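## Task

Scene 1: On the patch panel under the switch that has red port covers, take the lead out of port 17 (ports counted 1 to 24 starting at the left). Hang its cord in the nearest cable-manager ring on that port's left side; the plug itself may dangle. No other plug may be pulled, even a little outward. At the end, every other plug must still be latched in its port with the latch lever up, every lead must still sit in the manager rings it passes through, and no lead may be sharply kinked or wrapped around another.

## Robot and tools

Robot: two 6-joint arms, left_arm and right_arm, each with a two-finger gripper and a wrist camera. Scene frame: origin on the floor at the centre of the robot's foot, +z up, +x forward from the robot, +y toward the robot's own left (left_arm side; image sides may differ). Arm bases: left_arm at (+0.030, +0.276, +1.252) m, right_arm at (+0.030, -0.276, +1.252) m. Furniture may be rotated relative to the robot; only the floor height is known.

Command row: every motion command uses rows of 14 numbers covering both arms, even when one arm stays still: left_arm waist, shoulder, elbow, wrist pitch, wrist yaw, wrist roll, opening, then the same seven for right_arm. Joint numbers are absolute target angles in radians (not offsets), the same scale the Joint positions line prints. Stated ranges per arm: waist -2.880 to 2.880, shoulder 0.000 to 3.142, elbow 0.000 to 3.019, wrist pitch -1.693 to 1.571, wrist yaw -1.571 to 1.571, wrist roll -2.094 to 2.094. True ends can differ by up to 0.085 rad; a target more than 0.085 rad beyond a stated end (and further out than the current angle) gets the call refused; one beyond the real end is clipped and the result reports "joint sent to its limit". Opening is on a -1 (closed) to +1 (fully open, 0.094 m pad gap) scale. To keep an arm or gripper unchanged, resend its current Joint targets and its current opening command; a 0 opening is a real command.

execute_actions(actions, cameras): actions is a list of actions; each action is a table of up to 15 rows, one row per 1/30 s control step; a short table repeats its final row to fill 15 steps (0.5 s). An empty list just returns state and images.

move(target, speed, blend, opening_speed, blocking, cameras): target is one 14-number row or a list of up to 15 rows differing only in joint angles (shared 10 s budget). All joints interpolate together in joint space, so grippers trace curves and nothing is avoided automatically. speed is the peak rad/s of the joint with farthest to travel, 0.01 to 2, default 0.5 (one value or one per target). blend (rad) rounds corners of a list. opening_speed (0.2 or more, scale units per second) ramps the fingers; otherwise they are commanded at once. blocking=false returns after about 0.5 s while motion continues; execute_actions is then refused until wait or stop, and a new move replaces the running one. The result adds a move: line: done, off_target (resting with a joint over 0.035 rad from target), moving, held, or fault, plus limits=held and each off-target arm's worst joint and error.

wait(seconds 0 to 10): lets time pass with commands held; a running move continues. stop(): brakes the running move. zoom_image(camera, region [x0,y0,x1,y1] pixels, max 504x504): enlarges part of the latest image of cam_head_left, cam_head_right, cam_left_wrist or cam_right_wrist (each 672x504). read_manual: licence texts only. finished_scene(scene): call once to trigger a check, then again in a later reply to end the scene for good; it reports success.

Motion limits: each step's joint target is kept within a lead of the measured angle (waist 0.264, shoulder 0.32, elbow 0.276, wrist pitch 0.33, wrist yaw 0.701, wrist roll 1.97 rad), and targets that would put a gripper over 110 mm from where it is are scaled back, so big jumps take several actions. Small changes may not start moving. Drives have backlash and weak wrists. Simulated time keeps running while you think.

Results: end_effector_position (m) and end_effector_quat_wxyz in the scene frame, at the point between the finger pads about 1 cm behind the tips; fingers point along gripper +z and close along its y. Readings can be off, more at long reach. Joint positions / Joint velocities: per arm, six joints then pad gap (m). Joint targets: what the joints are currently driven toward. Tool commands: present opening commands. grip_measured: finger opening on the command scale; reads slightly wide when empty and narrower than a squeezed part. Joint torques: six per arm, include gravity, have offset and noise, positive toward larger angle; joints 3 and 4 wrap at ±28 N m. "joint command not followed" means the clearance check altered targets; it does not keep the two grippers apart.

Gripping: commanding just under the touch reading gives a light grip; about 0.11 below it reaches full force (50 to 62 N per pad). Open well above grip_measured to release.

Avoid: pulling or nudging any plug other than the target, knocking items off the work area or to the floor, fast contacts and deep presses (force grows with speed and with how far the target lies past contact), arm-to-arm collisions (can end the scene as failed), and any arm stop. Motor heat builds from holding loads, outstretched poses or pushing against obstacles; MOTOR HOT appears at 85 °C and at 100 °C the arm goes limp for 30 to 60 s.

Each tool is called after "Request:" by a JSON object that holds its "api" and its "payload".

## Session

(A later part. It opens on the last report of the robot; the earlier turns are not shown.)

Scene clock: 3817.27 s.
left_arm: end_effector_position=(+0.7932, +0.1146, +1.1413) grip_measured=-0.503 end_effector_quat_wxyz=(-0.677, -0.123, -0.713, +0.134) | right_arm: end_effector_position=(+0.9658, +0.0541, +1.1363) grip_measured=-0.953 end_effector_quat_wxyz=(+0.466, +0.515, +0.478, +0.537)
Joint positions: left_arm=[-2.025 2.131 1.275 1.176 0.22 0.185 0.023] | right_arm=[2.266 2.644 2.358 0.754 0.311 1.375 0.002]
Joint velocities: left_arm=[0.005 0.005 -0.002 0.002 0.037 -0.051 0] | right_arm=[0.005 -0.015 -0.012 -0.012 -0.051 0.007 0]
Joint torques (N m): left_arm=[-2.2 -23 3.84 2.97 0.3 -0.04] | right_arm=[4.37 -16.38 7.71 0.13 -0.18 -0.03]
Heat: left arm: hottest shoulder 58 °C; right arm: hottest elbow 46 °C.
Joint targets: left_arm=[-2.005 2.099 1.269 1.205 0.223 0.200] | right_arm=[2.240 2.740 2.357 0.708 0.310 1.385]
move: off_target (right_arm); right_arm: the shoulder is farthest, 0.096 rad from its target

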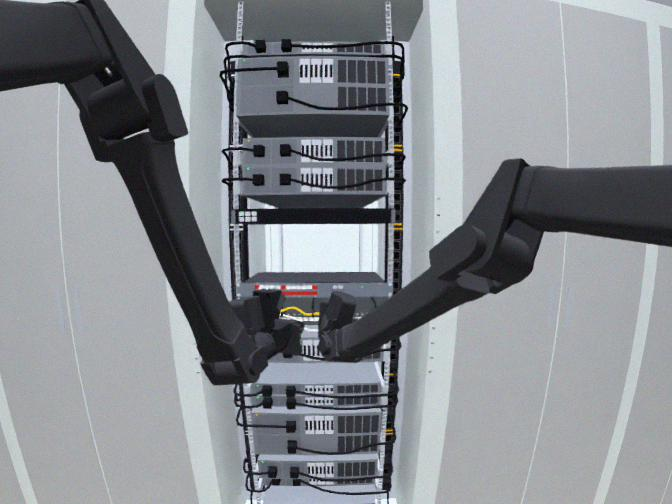

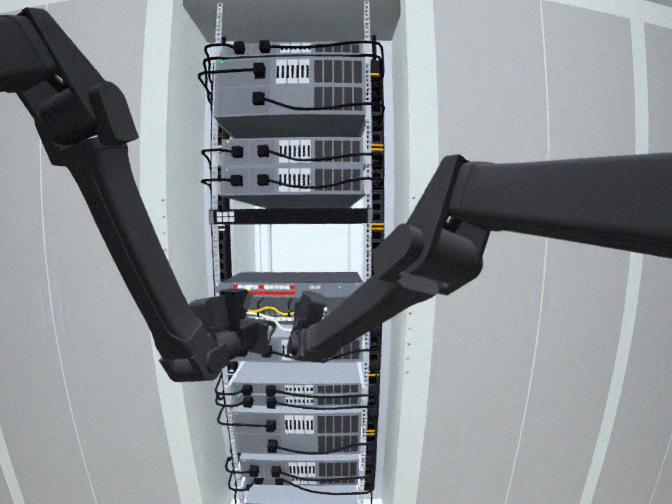

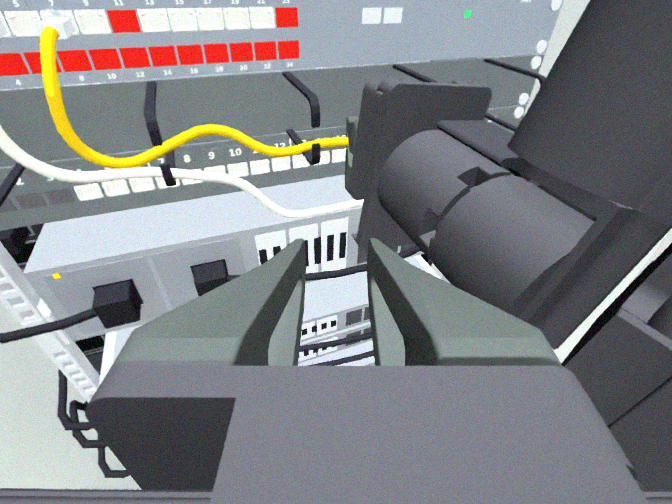

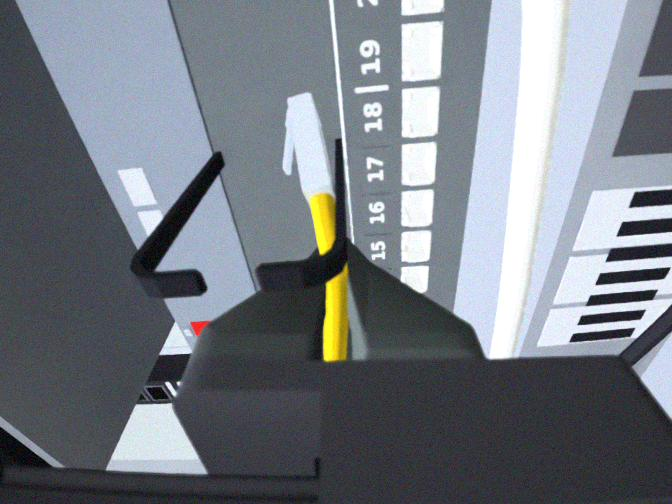

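Request:
{"api": "move", "payload": {"target": [-2.006,2.099,1.27,1.206,0.23,0.2,-0.5,2.26,2.79,2.355,0.66,0.31,1.385,-1], "speed": 0.15, "cameras": ["cam_left_wrist","cam_right_wrist"]}}

Request:
{"api": "zoom_image", "payload": {"camera": "cam_left_wrist", "region": [100, 60, 436, 312]}}

Request:
{"api": "zoom_image", "payload": {"camera": "cam_left_wrist", "region": [110, 90, 230, 210]}}

Scene clock: 3853.33 s.
left_arm: end_effector_position=(+0.7929, +0.1136, +1.1415) grip_measured=-0.503 end_effector_quat_wxyz=(-0.677, -0.125, -0.712, +0.135) | right_arm: end_effector_position=(+0.9666, +0.0551, +1.1349) grip_measured=-0.953 end_effector_quat_wxyz=(+0.464, +0.516, +0.482, +0.535)
Joint positions: left_arm=[-2.025 2.131 1.275 1.176 0.226 0.187 0.023] | right_arm=[2.266 2.644 2.361 0.74 0.309 1.375 0.002]
Joint velocities: left_arm=[-0.005 -0.015 0.017 0.007 0.022 -0.022 0] | right_arm=[0.015 -0.005 0.007 0.007 -0.066 -0.037 -0.001]
Joint torques (N m): left_arm=[-2.55 -23.65 3.89 2.93 0.3 -0.07] | right_arm=[6.01 -15.97 7.51 -0.14 -0.13 0.01]
Heat: left arm: hottest shoulder 56 °C; right arm: hottest elbow 45 °C.
Joint targets: left_arm=[-2.006 2.099 1.270 1.206 0.229 0.200] | right_arm=[2.262 2.744 2.357 0.687 0.310 1.382]
move: off_target (right_arm); right_arm: the shoulder is farthest, 0.146 rad from its target
Images, in order (width x height): cam_left_wrist 672x504, cam_right_wrist 672x504.

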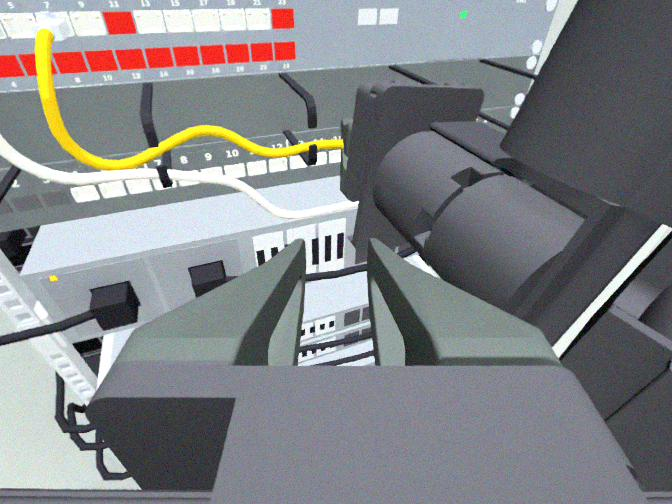

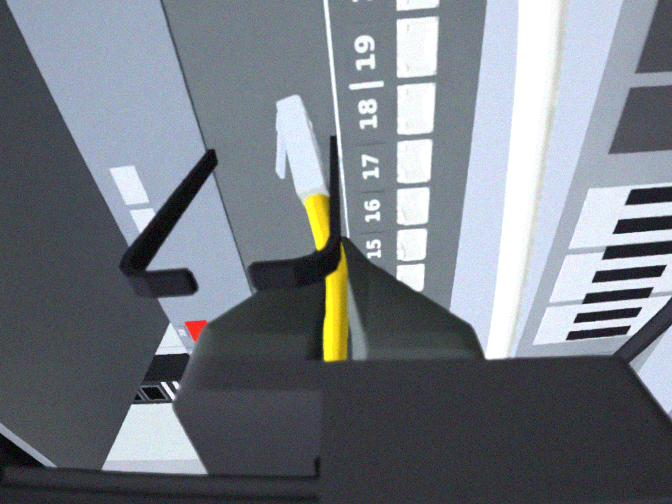

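Scaled by 1.500 from the camera's 672x504 image, which has a finer 960x720 frame.

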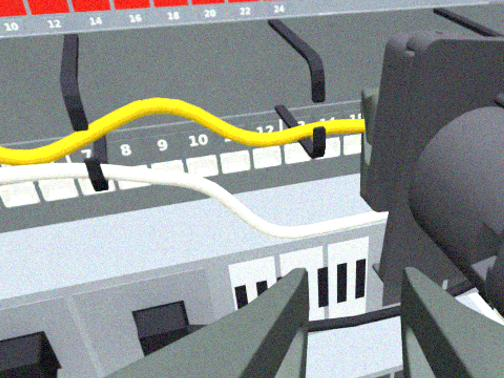

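Scaled by 4.200 from the camera's 672x504 image, which has a finer 960x720 frame.

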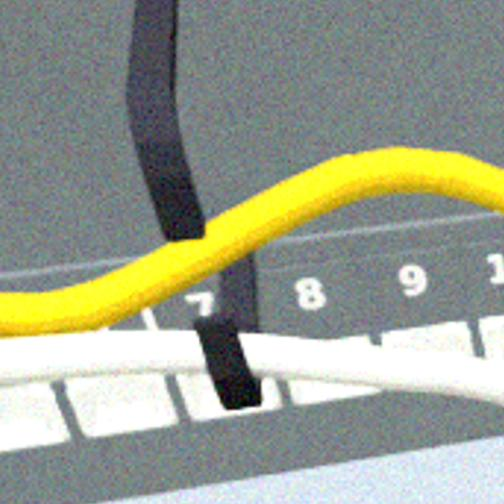

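Request:
{"api": "move", "payload": {"target": [-2.006,2.099,1.27,1.206,0.23,0.2,-0.5,2.266,2.675,2.37,0.735,0.31,1.385,-1], "speed": 0.15, "cameras": ["cam_right_wrist"]}}

Request:
{"api": "move", "payload": {"target": [-2.006,2.099,1.27,1.206,0.23,0.2,-0.5,2.266,2.675,2.37,0.735,0.31,1.385,-0.72], "opening_speed": 0.2, "cameras": ["cam_left_wrist","cam_right_wrist"]}}

Request:
{"api": "zoom_image", "payload": {"camera": "cam_left_wrist", "region": [100, 60, 436, 312]}}

Request:
{"api": "zoom_image", "payload": {"camera": "cam_left_wrist", "region": [110, 90, 230, 210]}}

Scene clock: 3872.10 s.
left_arm: end_effector_position=(+0.7928, +0.1134, +1.1415) grip_measured=-0.503 end_effector_quat_wxyz=(-0.677, -0.126, -0.712, +0.136) | right_arm: end_effector_position=(+0.9674, +0.0556, +1.1369) grip_measured=-0.953 end_effector_quat_wxyz=(+0.463, +0.514, +0.482, +0.537)
Joint positions: left_arm=[-2.025 2.131 1.275 1.176 0.227 0.187 0.023] | right_arm=[2.266 2.643 2.363 0.738 0.305 1.375 0.002]
Joint velocities: left_arm=[-0.015 0.005 -0.017 -0.002 -0.007 -0.007 0] | right_arm=[-0.005 -0.005 -0.002 -0.007 -0.037 0.095 -0.001]
Joint torques (N m): left_arm=[-2.43 -23.24 3.73 3 0.29 -0.09] | right_arm=[6.48 -21.25 8.03 1.52 -0.15 0]
Heat: left arm: hottest shoulder 55 °C; right arm: hottest elbow 46 °C.
Joint targets: left_arm=[-2.006 2.099 1.270 1.206 0.230 0.200] | right_arm=[2.266 2.676 2.370 0.723 0.306 1.385]
move: done
Images, in order (width x height): cam_right_wrist 672x504.

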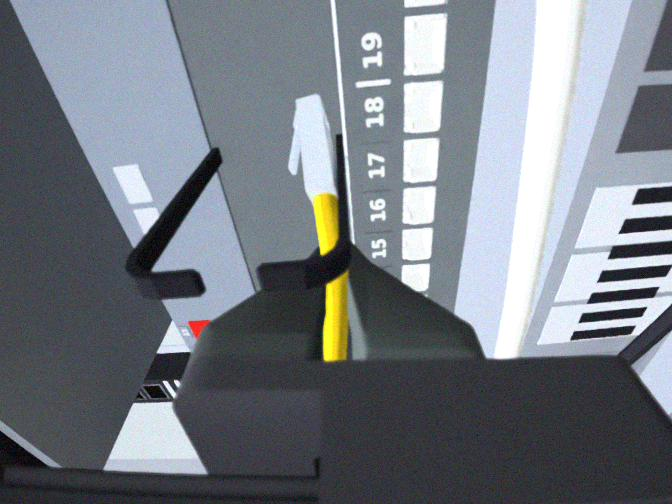

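Scene clock: 3873.77 s.
left_arm: end_effector_position=(+0.7932, +0.1136, +1.1426) grip_measured=-0.503 end_effector_quat_wxyz=(-0.678, -0.126, -0.712, +0.136) | right_arm: end_effector_position=(+0.9674, +0.0548, +1.1370) grip_measured=-0.723 end_effector_quat_wxyz=(+0.462, +0.518, +0.478, +0.538)
Joint positions: left_arm=[-2.025 2.129 1.275 1.176 0.227 0.187 0.023] | right_arm=[2.266 2.643 2.363 0.74 0.309 1.384 0.013]
Joint velocities: left_arm=[-0.005 -0.005 -0.022 0.002 -0.022 -0.066 0] | right_arm=[-0.015 0.005 0.002 -0.012 0.022 -0.081 -0.001]
Joint torques (N m): left_arm=[-2.37 -23.47 3.9 3.02 0.28 -0.07] | right_arm=[6.65 -21.77 8.38 1.84 -0.04 -0.02]
Heat: left arm: hottest shoulder 55 °C; right arm: hottest elbow 47 °C.
Joint targets: left_arm=[-2.006 2.098 1.270 1.206 0.230 0.200] | right_arm=[2.266 2.675 2.370 0.735 0.313 1.394]
move: done
Images, in order (width x height): cam_left_wrist 672x504, cam_right_wrist 672x504.

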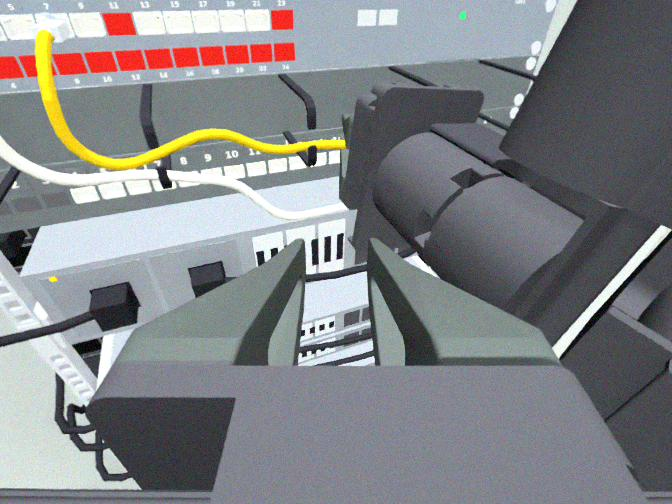

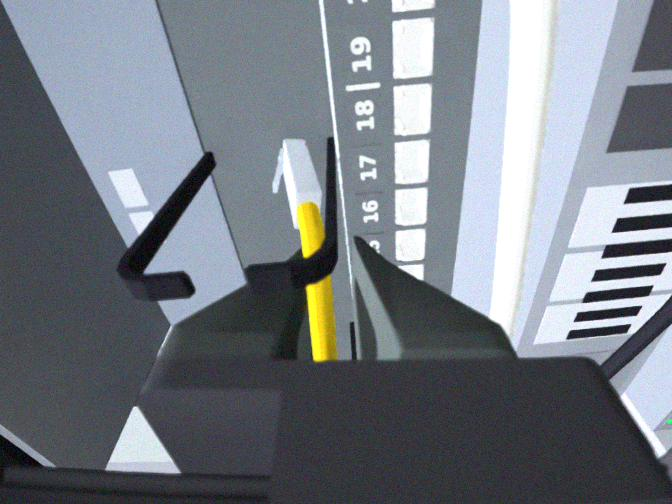

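Scaled by 1.500 from the camera's 672x504 image, which has a finer 960x720 frame.

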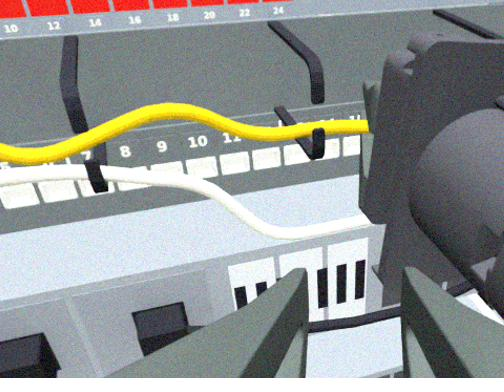

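Scaled by 4.200 from the camera's 672x504 image, which has a finer 960x720 frame.

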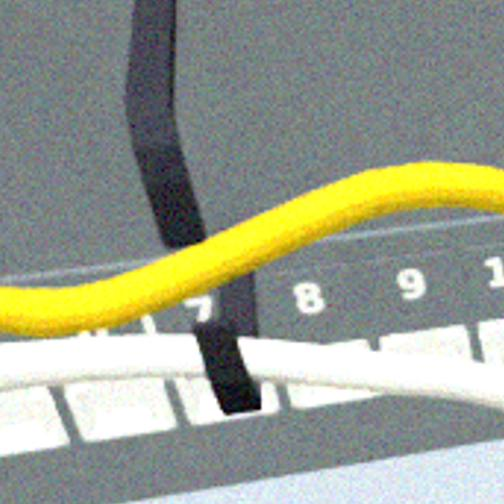

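Request:
{"api": "move", "payload": {"target": [-2.006,2.099,1.27,1.206,0.23,0.2,-0.5,2.266,2.675,2.37,0.735,0.31,1.385,-0.5], "opening_speed": 0.2, "cameras": ["cam_left_wrist","cam_right_wrist"]}}

Request:
{"api": "zoom_image", "payload": {"camera": "cam_left_wrist", "region": [100, 60, 436, 312]}}

Request:
{"api": "zoom_image", "payload": {"camera": "cam_left_wrist", "region": [110, 90, 230, 210]}}

Scene clock: 3884.67 s.
left_arm: end_effector_position=(+0.7932, +0.1136, +1.1426) grip_measured=-0.503 end_effector_quat_wxyz=(-0.678, -0.126, -0.712, +0.136) | right_arm: end_effector_position=(+0.9674, +0.0548, +1.1370) grip_measured=-0.503 end_effector_quat_wxyz=(+0.462, +0.518, +0.478, +0.538)
Joint positions: left_arm=[-2.025 2.129 1.275 1.176 0.227 0.187 0.023] | right_arm=[2.266 2.643 2.363 0.74 0.309 1.384 0.023]
Joint velocities: left_arm=[-0.015 -0.005 0.002 -0.002 -0.037 -0.051 -0.001] | right_arm=[0.005 0.005 -0.007 0.002 -0.022 -0.007 -0.001]
Joint torques (N m): left_arm=[-2.43 -23.06 3.96 2.93 0.26 -0.07] | right_arm=[6.48 -21.83 8.27 1.81 -0.15 -0.11]
Heat: left arm: hottest shoulder 55 °C; right arm: hottest elbow 47 °C.
Joint targets: left_arm=[-2.006 2.099 1.270 1.206 0.230 0.200] | right_arm=[2.266 2.675 2.370 0.735 0.310 1.385]
move: done
Images, in order (width x height): cam_left_wrist 672x504, cam_right_wrist 672x504.

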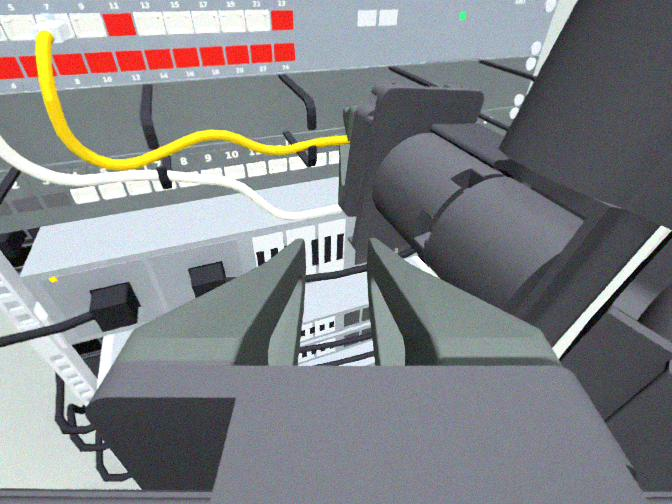

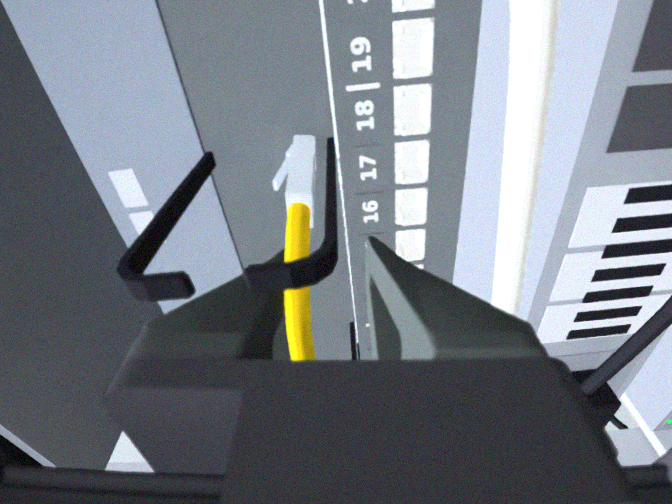

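Scaled by 1.500 from the camera's 672x504 image, which has a finer 960x720 frame.

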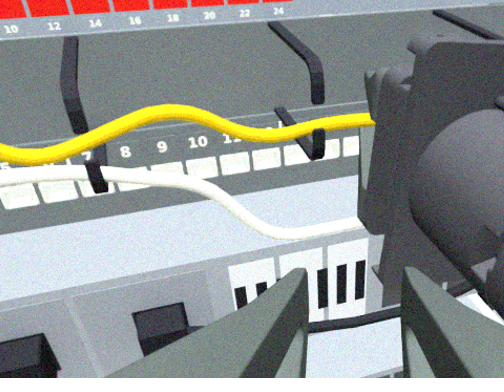

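Scaled by 4.200 from the camera's 672x504 image, which has a finer 960x720 frame.

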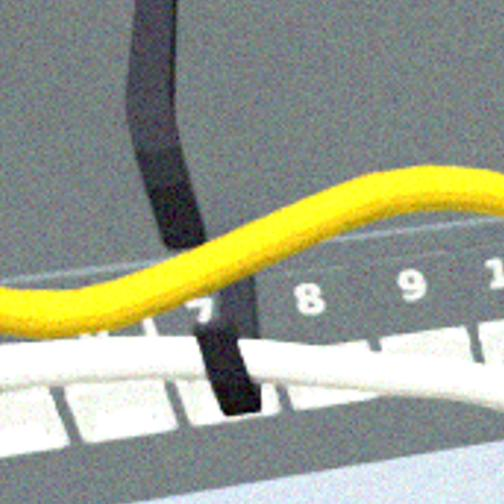

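Request:
{"api": "zoom_image", "payload": {"camera": "cam_left_wrist", "region": [270, 70, 390, 190]}}

Request:
{"api": "zoom_image", "payload": {"camera": "cam_head_left", "region": [270, 290, 330, 335]}}

Scaled by 4.200 from the camera's 672x504 image, which has a finer 960x720 frame.

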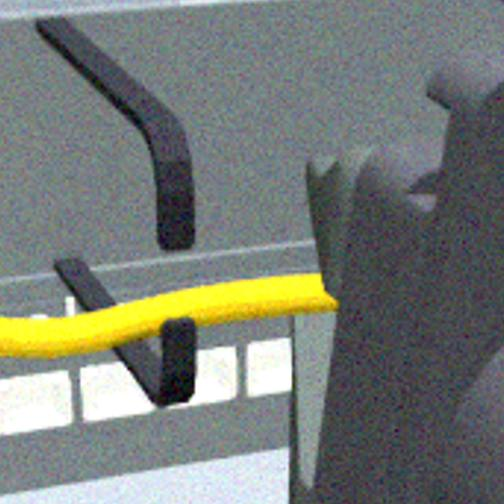

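This scene's latest camera images include none from cam_head_left. They are from: cam_left_wrist, cam_right_wrist. cam_head_left's image comes with the result of a call that names it in "cameras".

Request:
{"api": "move", "payload": {"target": [[-2.006,2.099,1.27,1.206,0.23,0.2,-0.5,2.275,2.625,2.28,0.775,0.31,1.385,-0.5],[-2.006,2.099,1.27,1.206,0.23,0.2,-0.5,2.28,2.55,2.14,0.84,0.31,1.385,-0.5]], "speed": 0.15}}

Request:
{"api": "zoom_image", "payload": {"camera": "cam_left_wrist", "region": [100, 60, 436, 312]}}

Request:
{"api": "zoom_image", "payload": {"camera": "cam_left_wrist", "region": [110, 90, 230, 210]}}

Request:
{"api": "zoom_image", "payload": {"camera": "cam_left_wrist", "region": [270, 70, 390, 190]}}

Scene clock: 3908.57 s.
left_arm: end_effector_position=(+0.7932, +0.1136, +1.1426) grip_measured=-0.503 end_effector_quat_wxyz=(-0.678, -0.126, -0.712, +0.136) | right_arm: end_effector_position=(+0.9338, +0.0521, +1.1154) grip_measured=-0.502 end_effector_quat_wxyz=(+0.450, +0.522, +0.499, +0.525)
Joint positions: left_arm=[-2.025 2.129 1.275 1.176 0.227 0.187 0.023] | right_arm=[2.269 2.568 2.153 0.82 0.309 1.384 0.023]
Joint velocities: left_arm=[-0.015 -0.005 0.002 0.007 -0.007 -0.007 -0.001] | right_arm=[0.005 0.005 -0.002 0.002 -0.066 0.037 0.001]
Joint torques (N m): left_arm=[-2.14 -23.47 3.77 2.96 0.27 -0.08] | right_arm=[6.36 -25.29 6.08 3.02 -0.12 -0.11]
Heat: left arm: hottest shoulder 55 °C; right arm: hottest elbow 48 °C.
Joint targets: left_arm=[-2.006 2.099 1.270 1.206 0.230 0.200] | right_arm=[2.280 2.550 2.139 0.839 0.310 1.385]
move: done

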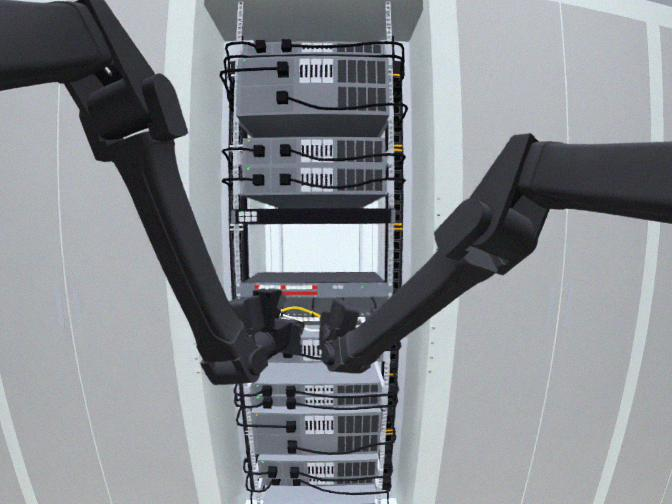

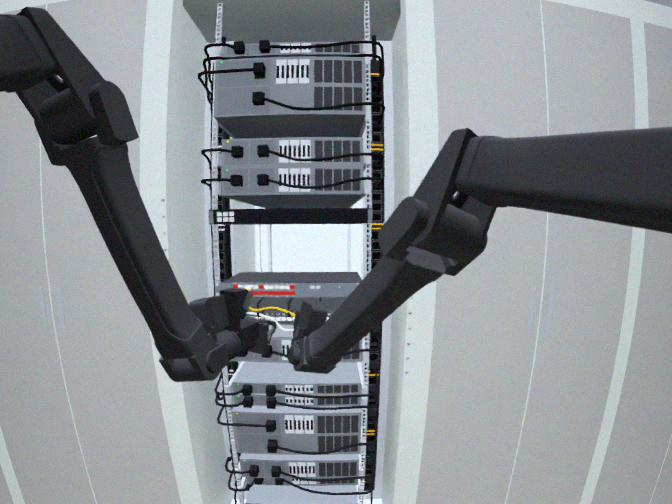

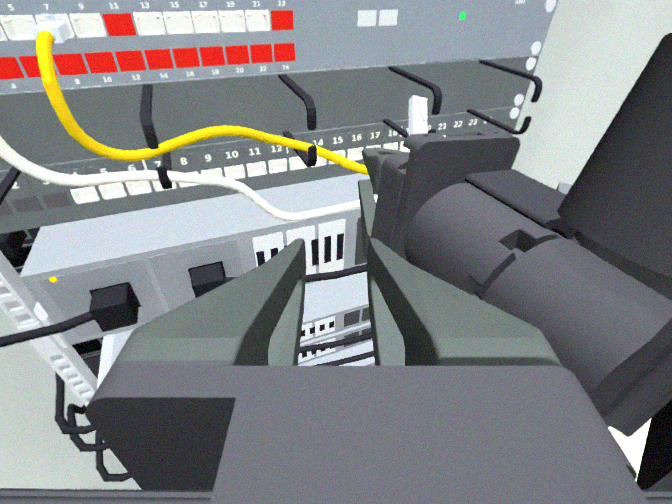

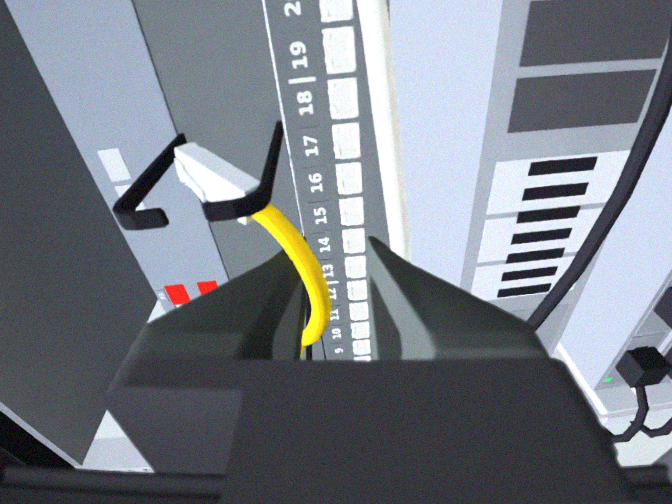

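Scaled by 1.500 from the camera's 672x504 image, which has a finer 960x720 frame.

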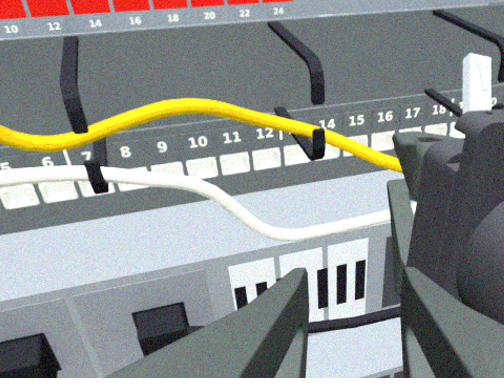

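Scaled by 4.200 from the camera's 672x504 image, which has a finer 960x720 frame.

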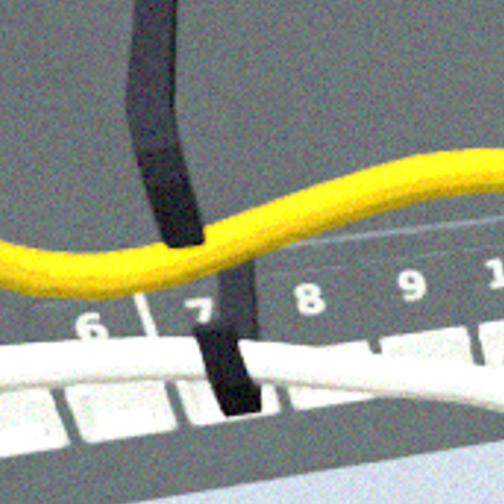

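Scaled by 4.200 from the camera's 672x504 image, which has a finer 960x720 frame.

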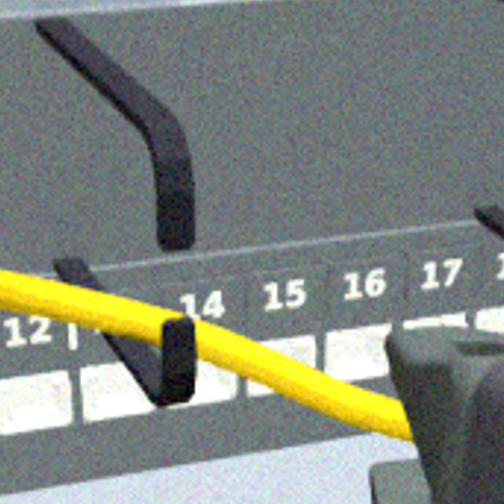

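Request:
{"api": "move", "payload": {"target": [[-2.006,2.099,1.27,1.206,0.23,0.2,-0.5,2.286,2.43,1.95,0.92,0.28,1.385,-0.5],[-2.006,2.099,1.27,1.206,0.23,0.2,-0.5,2.25,2.25,1.6,1.0,0.2,1.0,-0.5]], "speed": 0.2}}

Request:
{"api": "zoom_image", "payload": {"camera": "cam_left_wrist", "region": [100, 60, 436, 312]}}

Request:
{"api": "zoom_image", "payload": {"camera": "cam_left_wrist", "region": [110, 90, 230, 210]}}

Request:
{"api": "zoom_image", "payload": {"camera": "cam_left_wrist", "region": [270, 70, 390, 190]}}

Scene clock: 3925.90 s.
left_arm: end_effector_position=(+0.7932, +0.1136, +1.1426) grip_measured=-0.503 end_effector_quat_wxyz=(-0.678, -0.126, -0.712, +0.136) | right_arm: end_effector_position=(+0.8460, +0.0278, +1.1487) grip_measured=-0.502 end_effector_quat_wxyz=(+0.498, +0.390, +0.631, +0.449)
Joint positions: left_arm=[-2.025 2.129 1.275 1.176 0.227 0.187 0.023] | right_arm=[2.269 2.273 1.608 0.978 0.203 1.015 0.023]
Joint velocities: left_arm=[-0.005 -0.005 -0.012 -0.012 -0.007 -0.066 0] | right_arm=[-0.015 -0.005 0.002 0.002 0.007 -0.007 0]
Joint torques (N m): left_arm=[-2.55 -23.18 3.85 2.99 0.28 -0.07] | right_arm=[3.66 -22.42 5.07 2.92 -0.3 -0.29]
Heat: left arm: hottest shoulder 55 °C; right arm: hottest shoulder 46 °C.
Joint targets: left_arm=[-2.006 2.099 1.270 1.206 0.230 0.200] | right_arm=[2.250 2.250 1.600 1.000 0.200 0.999]
move: done

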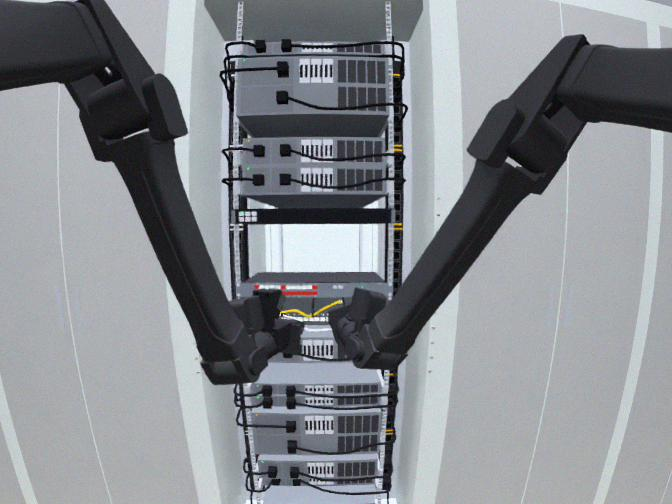

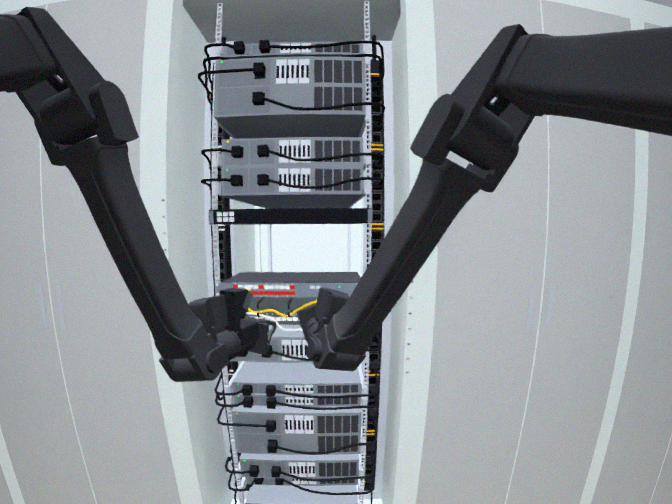

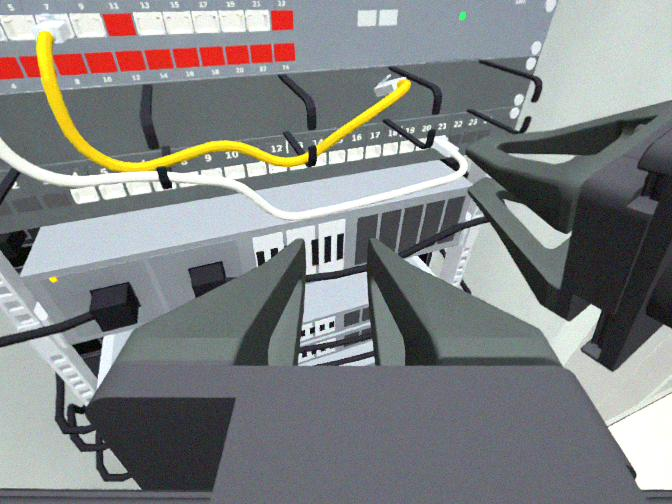

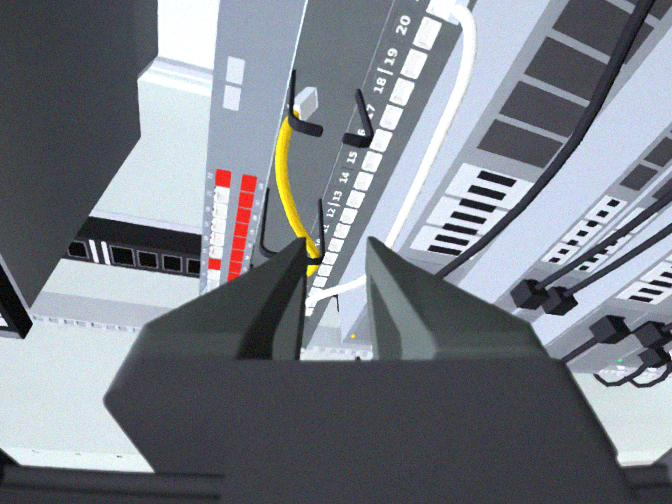

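Scaled by 1.500 from the camera's 672x504 image, which has a finer 960x720 frame.

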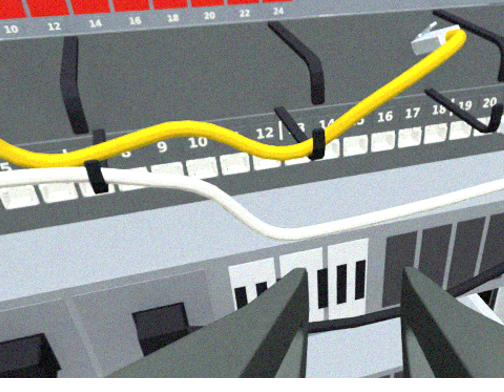

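Scaled by 4.200 from the camera's 672x504 image, which has a finer 960x720 frame.

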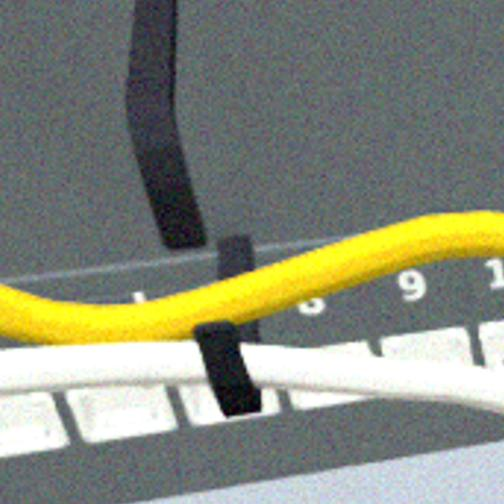

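Scaled by 4.200 from the camera's 672x504 image, which has a finer 960x720 frame.

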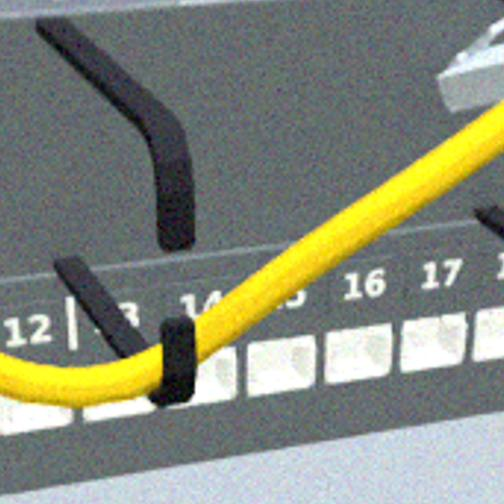

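Request:
{"api": "move", "payload": {"target": [[-2.006,1.9,1.0,1.1,0.2,0.2,-0.5,2.21,2.0,1.2,0.9,0.1,0.5,-0.5],[-1.8,1.534,1.1,-1.024,0,0,0.8,1.9,1.534,1.1,-0.8,0.047,0,0.5]], "speed": 0.8}}

every target must give the same left_gripper/opening, right_gripper/opening; nothing of the call was run
Scene clock: 3935.67 s.
left_arm: end_effector_position=(+0.7932, +0.1136, +1.1426) grip_measured=-0.503 end_effector_quat_wxyz=(-0.678, -0.126, -0.712, +0.136) | right_arm: end_effector_position=(+0.8460, +0.0278, +1.1487) grip_measured=-0.502 end_effector_quat_wxyz=(+0.498, +0.390, +0.631, +0.449)
Joint positions: left_arm=[-2.025 2.129 1.275 1.176 0.227 0.187 0.023] | right_arm=[2.269 2.273 1.608 0.978 0.203 1.015 0.023]
Joint velocities: left_arm=[-0.015 -0.024 -0.012 -0.007 0.022 0.051 0] | right_arm=[-0.015 -0.015 -0.032 -0.012 -0.022 0.081 0]
Joint torques (N m): left_arm=[-2.49 -23.06 3.86 2.93 0.27 -0.05] | right_arm=[3.84 -22.48 4.97 3.29 -0.27 -0.27]
Heat: left arm: hottest shoulder 55 °C; right arm: hottest shoulder 47 °C.
Joint targets: left_arm=[-2.006 2.099 1.270 1.206 0.230 0.200] | right_arm=[2.250 2.250 1.600 1.000 0.201 1.000]
Tool commands: left_gripper/opening=-0.5 right_gripper/opening=-0.5

Request:
{"api": "move", "payload": {"target": [[-2.0,1.9,1.0,1.1,0.2,0.2,-0.5,2.19,2.11,1.382,1.08,-0.22,-0.275,-0.5],[-1.8,1.534,1.1,-1.024,0,0.8,-0.5,2.19,2.11,1.382,1.08,-0.22,-0.275,-0.5]], "speed": 0.8}}

Request:
{"api": "zoom_image", "payload": {"camera": "cam_right_wrist", "region": [60, 0, 564, 378]}}

Scene clock: 3947.23 s.
left_arm: end_effector_position=(+0.4656, +0.2890, +1.1399) grip_measured=-0.503 end_effector_quat_wxyz=(-0.140, +0.358, +0.915, -0.122) | right_arm: end_effector_position=(+0.7982, +0.0223, +1.1899) grip_measured=-0.501 end_effector_quat_wxyz=(+0.682, -0.182, +0.683, +0.188)
Joint positions: left_arm=[-1.818 1.557 1.065 -0.993 0.003 0.785 0.023] | right_arm=[2.207 2.132 1.39 1.057 -0.217 -0.262 0.023]
Joint velocities: left_arm=[0.005 -0.005 0.027 -0.012 -0.022 0.007 0] | right_arm=[0.005 -0.015 -0.007 -0.017 -0.022 0.066 -0.001]
Joint torques (N m): left_arm=[0.09 -17.55 7.72 -0.8 0.04 -0.03] | right_arm=[3.25 -20.78 4.23 3.22 -0.3 -0.2]
Heat: left arm: hottest shoulder 55 °C; right arm: hottest shoulder 48 °C.
Joint targets: left_arm=[-1.801 1.535 1.099 -1.011 0.001 0.801] | right_arm=[2.189 2.110 1.383 1.080 -0.220 -0.275]
move: done

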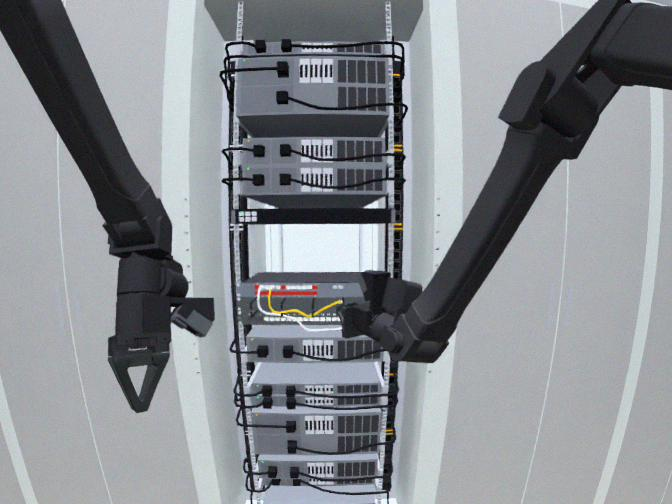

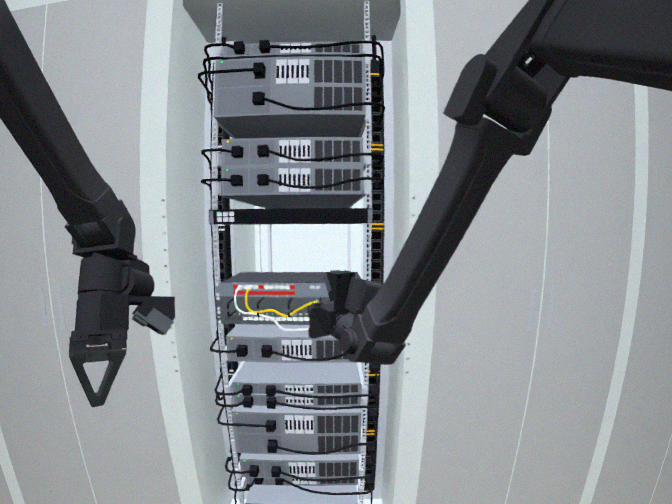

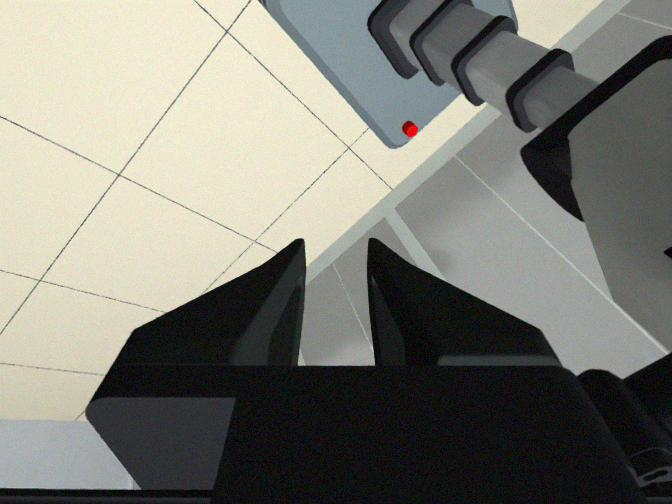

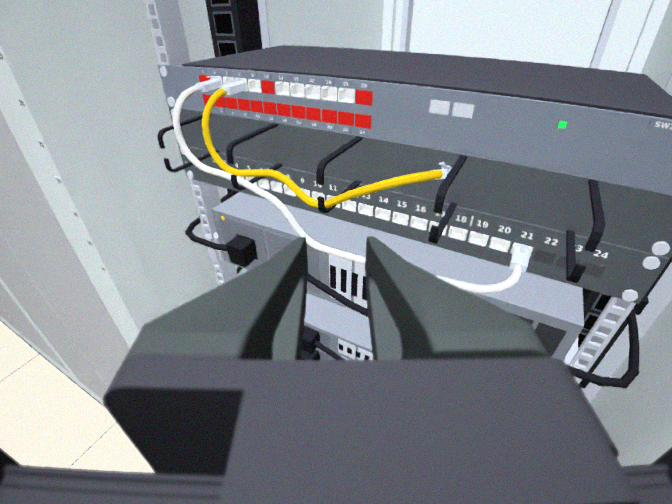

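Scaled by 1.000.

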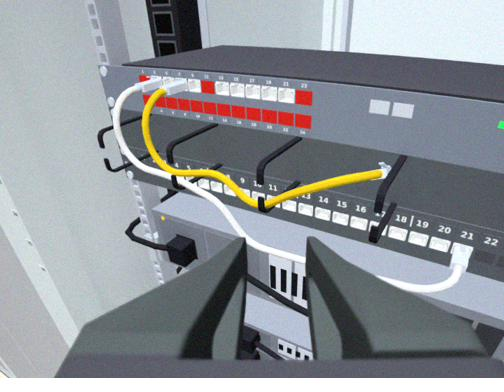

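Request:
{"api": "zoom_image", "payload": {"camera": "cam_right_wrist", "region": [200, 120, 350, 232]}}

Request:
{"api": "zoom_image", "payload": {"camera": "cam_right_wrist", "region": [400, 140, 560, 260]}}

Request:
{"api": "zoom_image", "payload": {"camera": "cam_right_wrist", "region": [160, 60, 280, 200]}}

Scaled by 3.360 from the camera's 672x504 image, which has a finer 960x720 frame.

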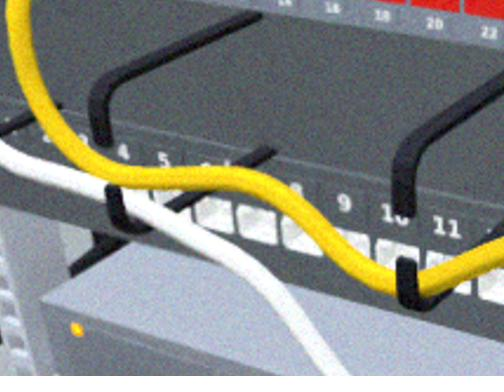

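Scaled by 3.150 from the camera's 672x504 image, which has a finer 960x720 frame.

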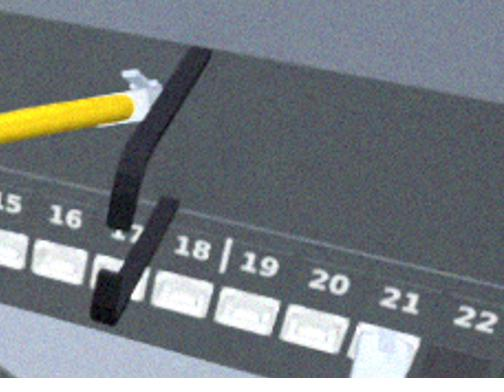

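Scaled by 3.600 from the camera's 672x504 image, which has a finer 960x720 frame.

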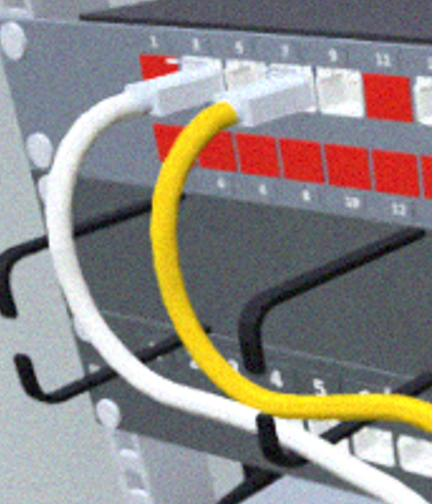

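Request:
{"api": "zoom_image", "payload": {"camera": "cam_right_wrist", "region": [218, 155, 258, 190]}}

Request:
{"api": "zoom_image", "payload": {"camera": "cam_head_left", "region": [260, 295, 332, 335]}}

Scaled by 12.600 from the camera's 672x504 image, which has a finer 960x720 frame.

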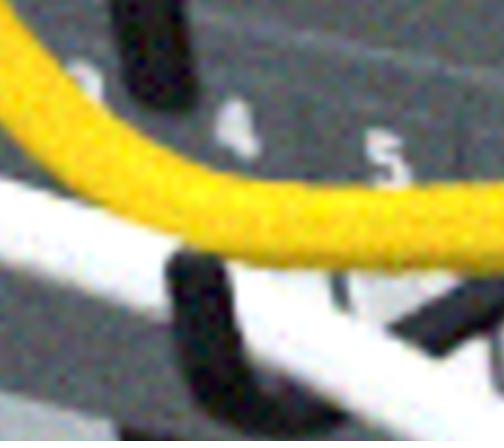

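Scaled by 7.000 from the camera's 672x504 image, which has a finer 960x720 frame.

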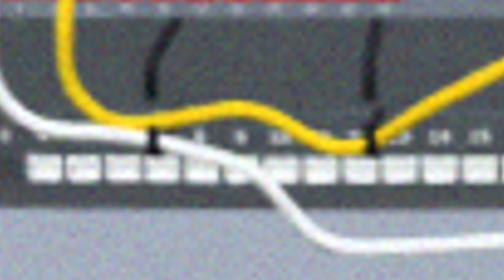

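Request:
{"api": "move", "payload": {"target": [[-1.8,1.534,1.1,-1.024,0,0.8,-0.5,2.1,1.8,1.0,0.9,0,0,-0.5],[-1.8,1.534,1.1,-1.024,0,0.8,-0.5,1.9,1.534,1.1,-0.8,0.047,0,-0.5]], "speed": 0.8}}

Request:
{"api": "zoom_image", "payload": {"camera": "cam_head_right", "region": [220, 270, 370, 350]}}

Request:
{"api": "finished_scene", "payload": {"scene": 1}}

Scene clock: 3977.47 s.
left_arm: end_effector_position=(+0.4624, +0.2892, +1.1411) grip_measured=-0.503 end_effector_quat_wxyz=(-0.146, +0.358, +0.914, -0.125) | right_arm: end_effector_position=(+0.5153, -0.2527, +1.1342) grip_measured=-0.502 end_effector_quat_wxyz=(+0.068, +0.032, -0.996, -0.052)
Joint positions: left_arm=[-1.818 1.557 1.065 -1.007 0.002 0.787 0.023] | right_arm=[1.914 1.551 1.062 -0.788 0.044 -0.022 0.023]
Joint velocities: left_arm=[-0.024 -0.015 0.007 -0.017 -0.037 -0.007 0] | right_arm=[-0.005 -0.005 0.002 -0.032 0.007 0.037 0.001]
Joint torques (N m): left_arm=[-0.03 -17.14 7.86 -0.84 0.06 -0.03] | right_arm=[0.21 -16.15 7.58 -0.16 0.12 0.11]
Heat: left arm: hottest shoulder 54 °C; right arm: hottest shoulder 48 °C.
Joint targets: left_arm=[-1.800 1.534 1.100 -1.025 -0.001 0.800] | right_arm=[1.901 1.534 1.100 -0.799 0.047 -0.009]
move: off_target (right_arm); right_arm: the elbow is farthest, 0.038 rad from its target

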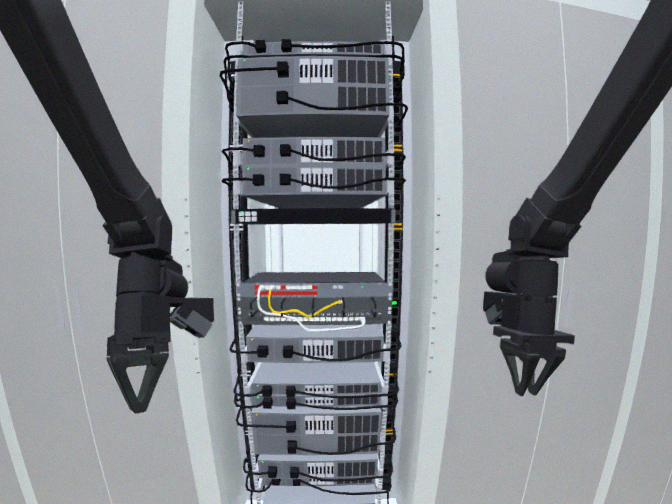

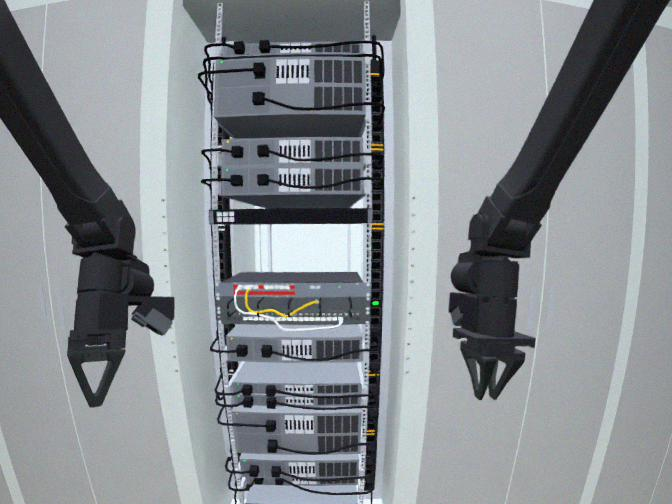

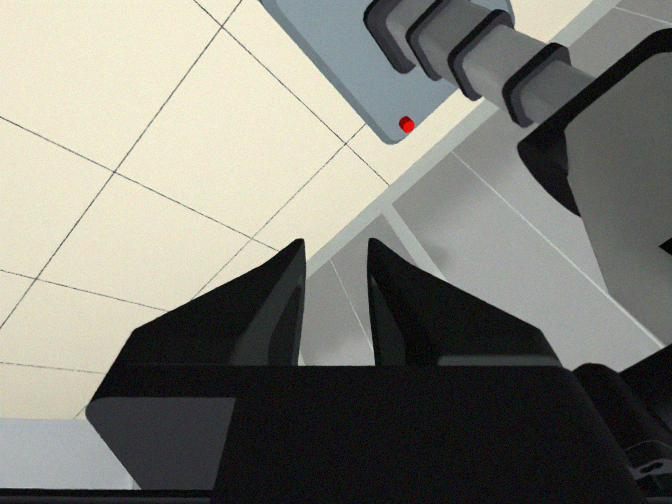

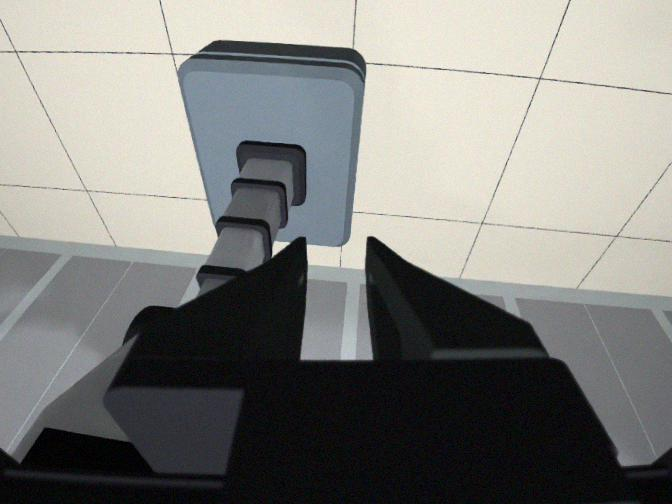

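Scaled by 3.360 from the camera's 672x504 image, which has a finer 960x720 frame.

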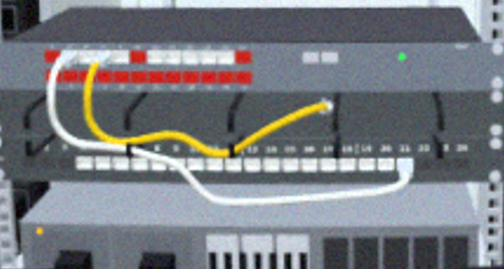

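This call ended nothing. Check each condition of the task against the scene as it is now, look again where you are not sure, and mend what is not met. Then call finished_scene again.

Request:
{"api": "finished_scene", "payload": {"scene": 1}}

The scene is finished: the task was done.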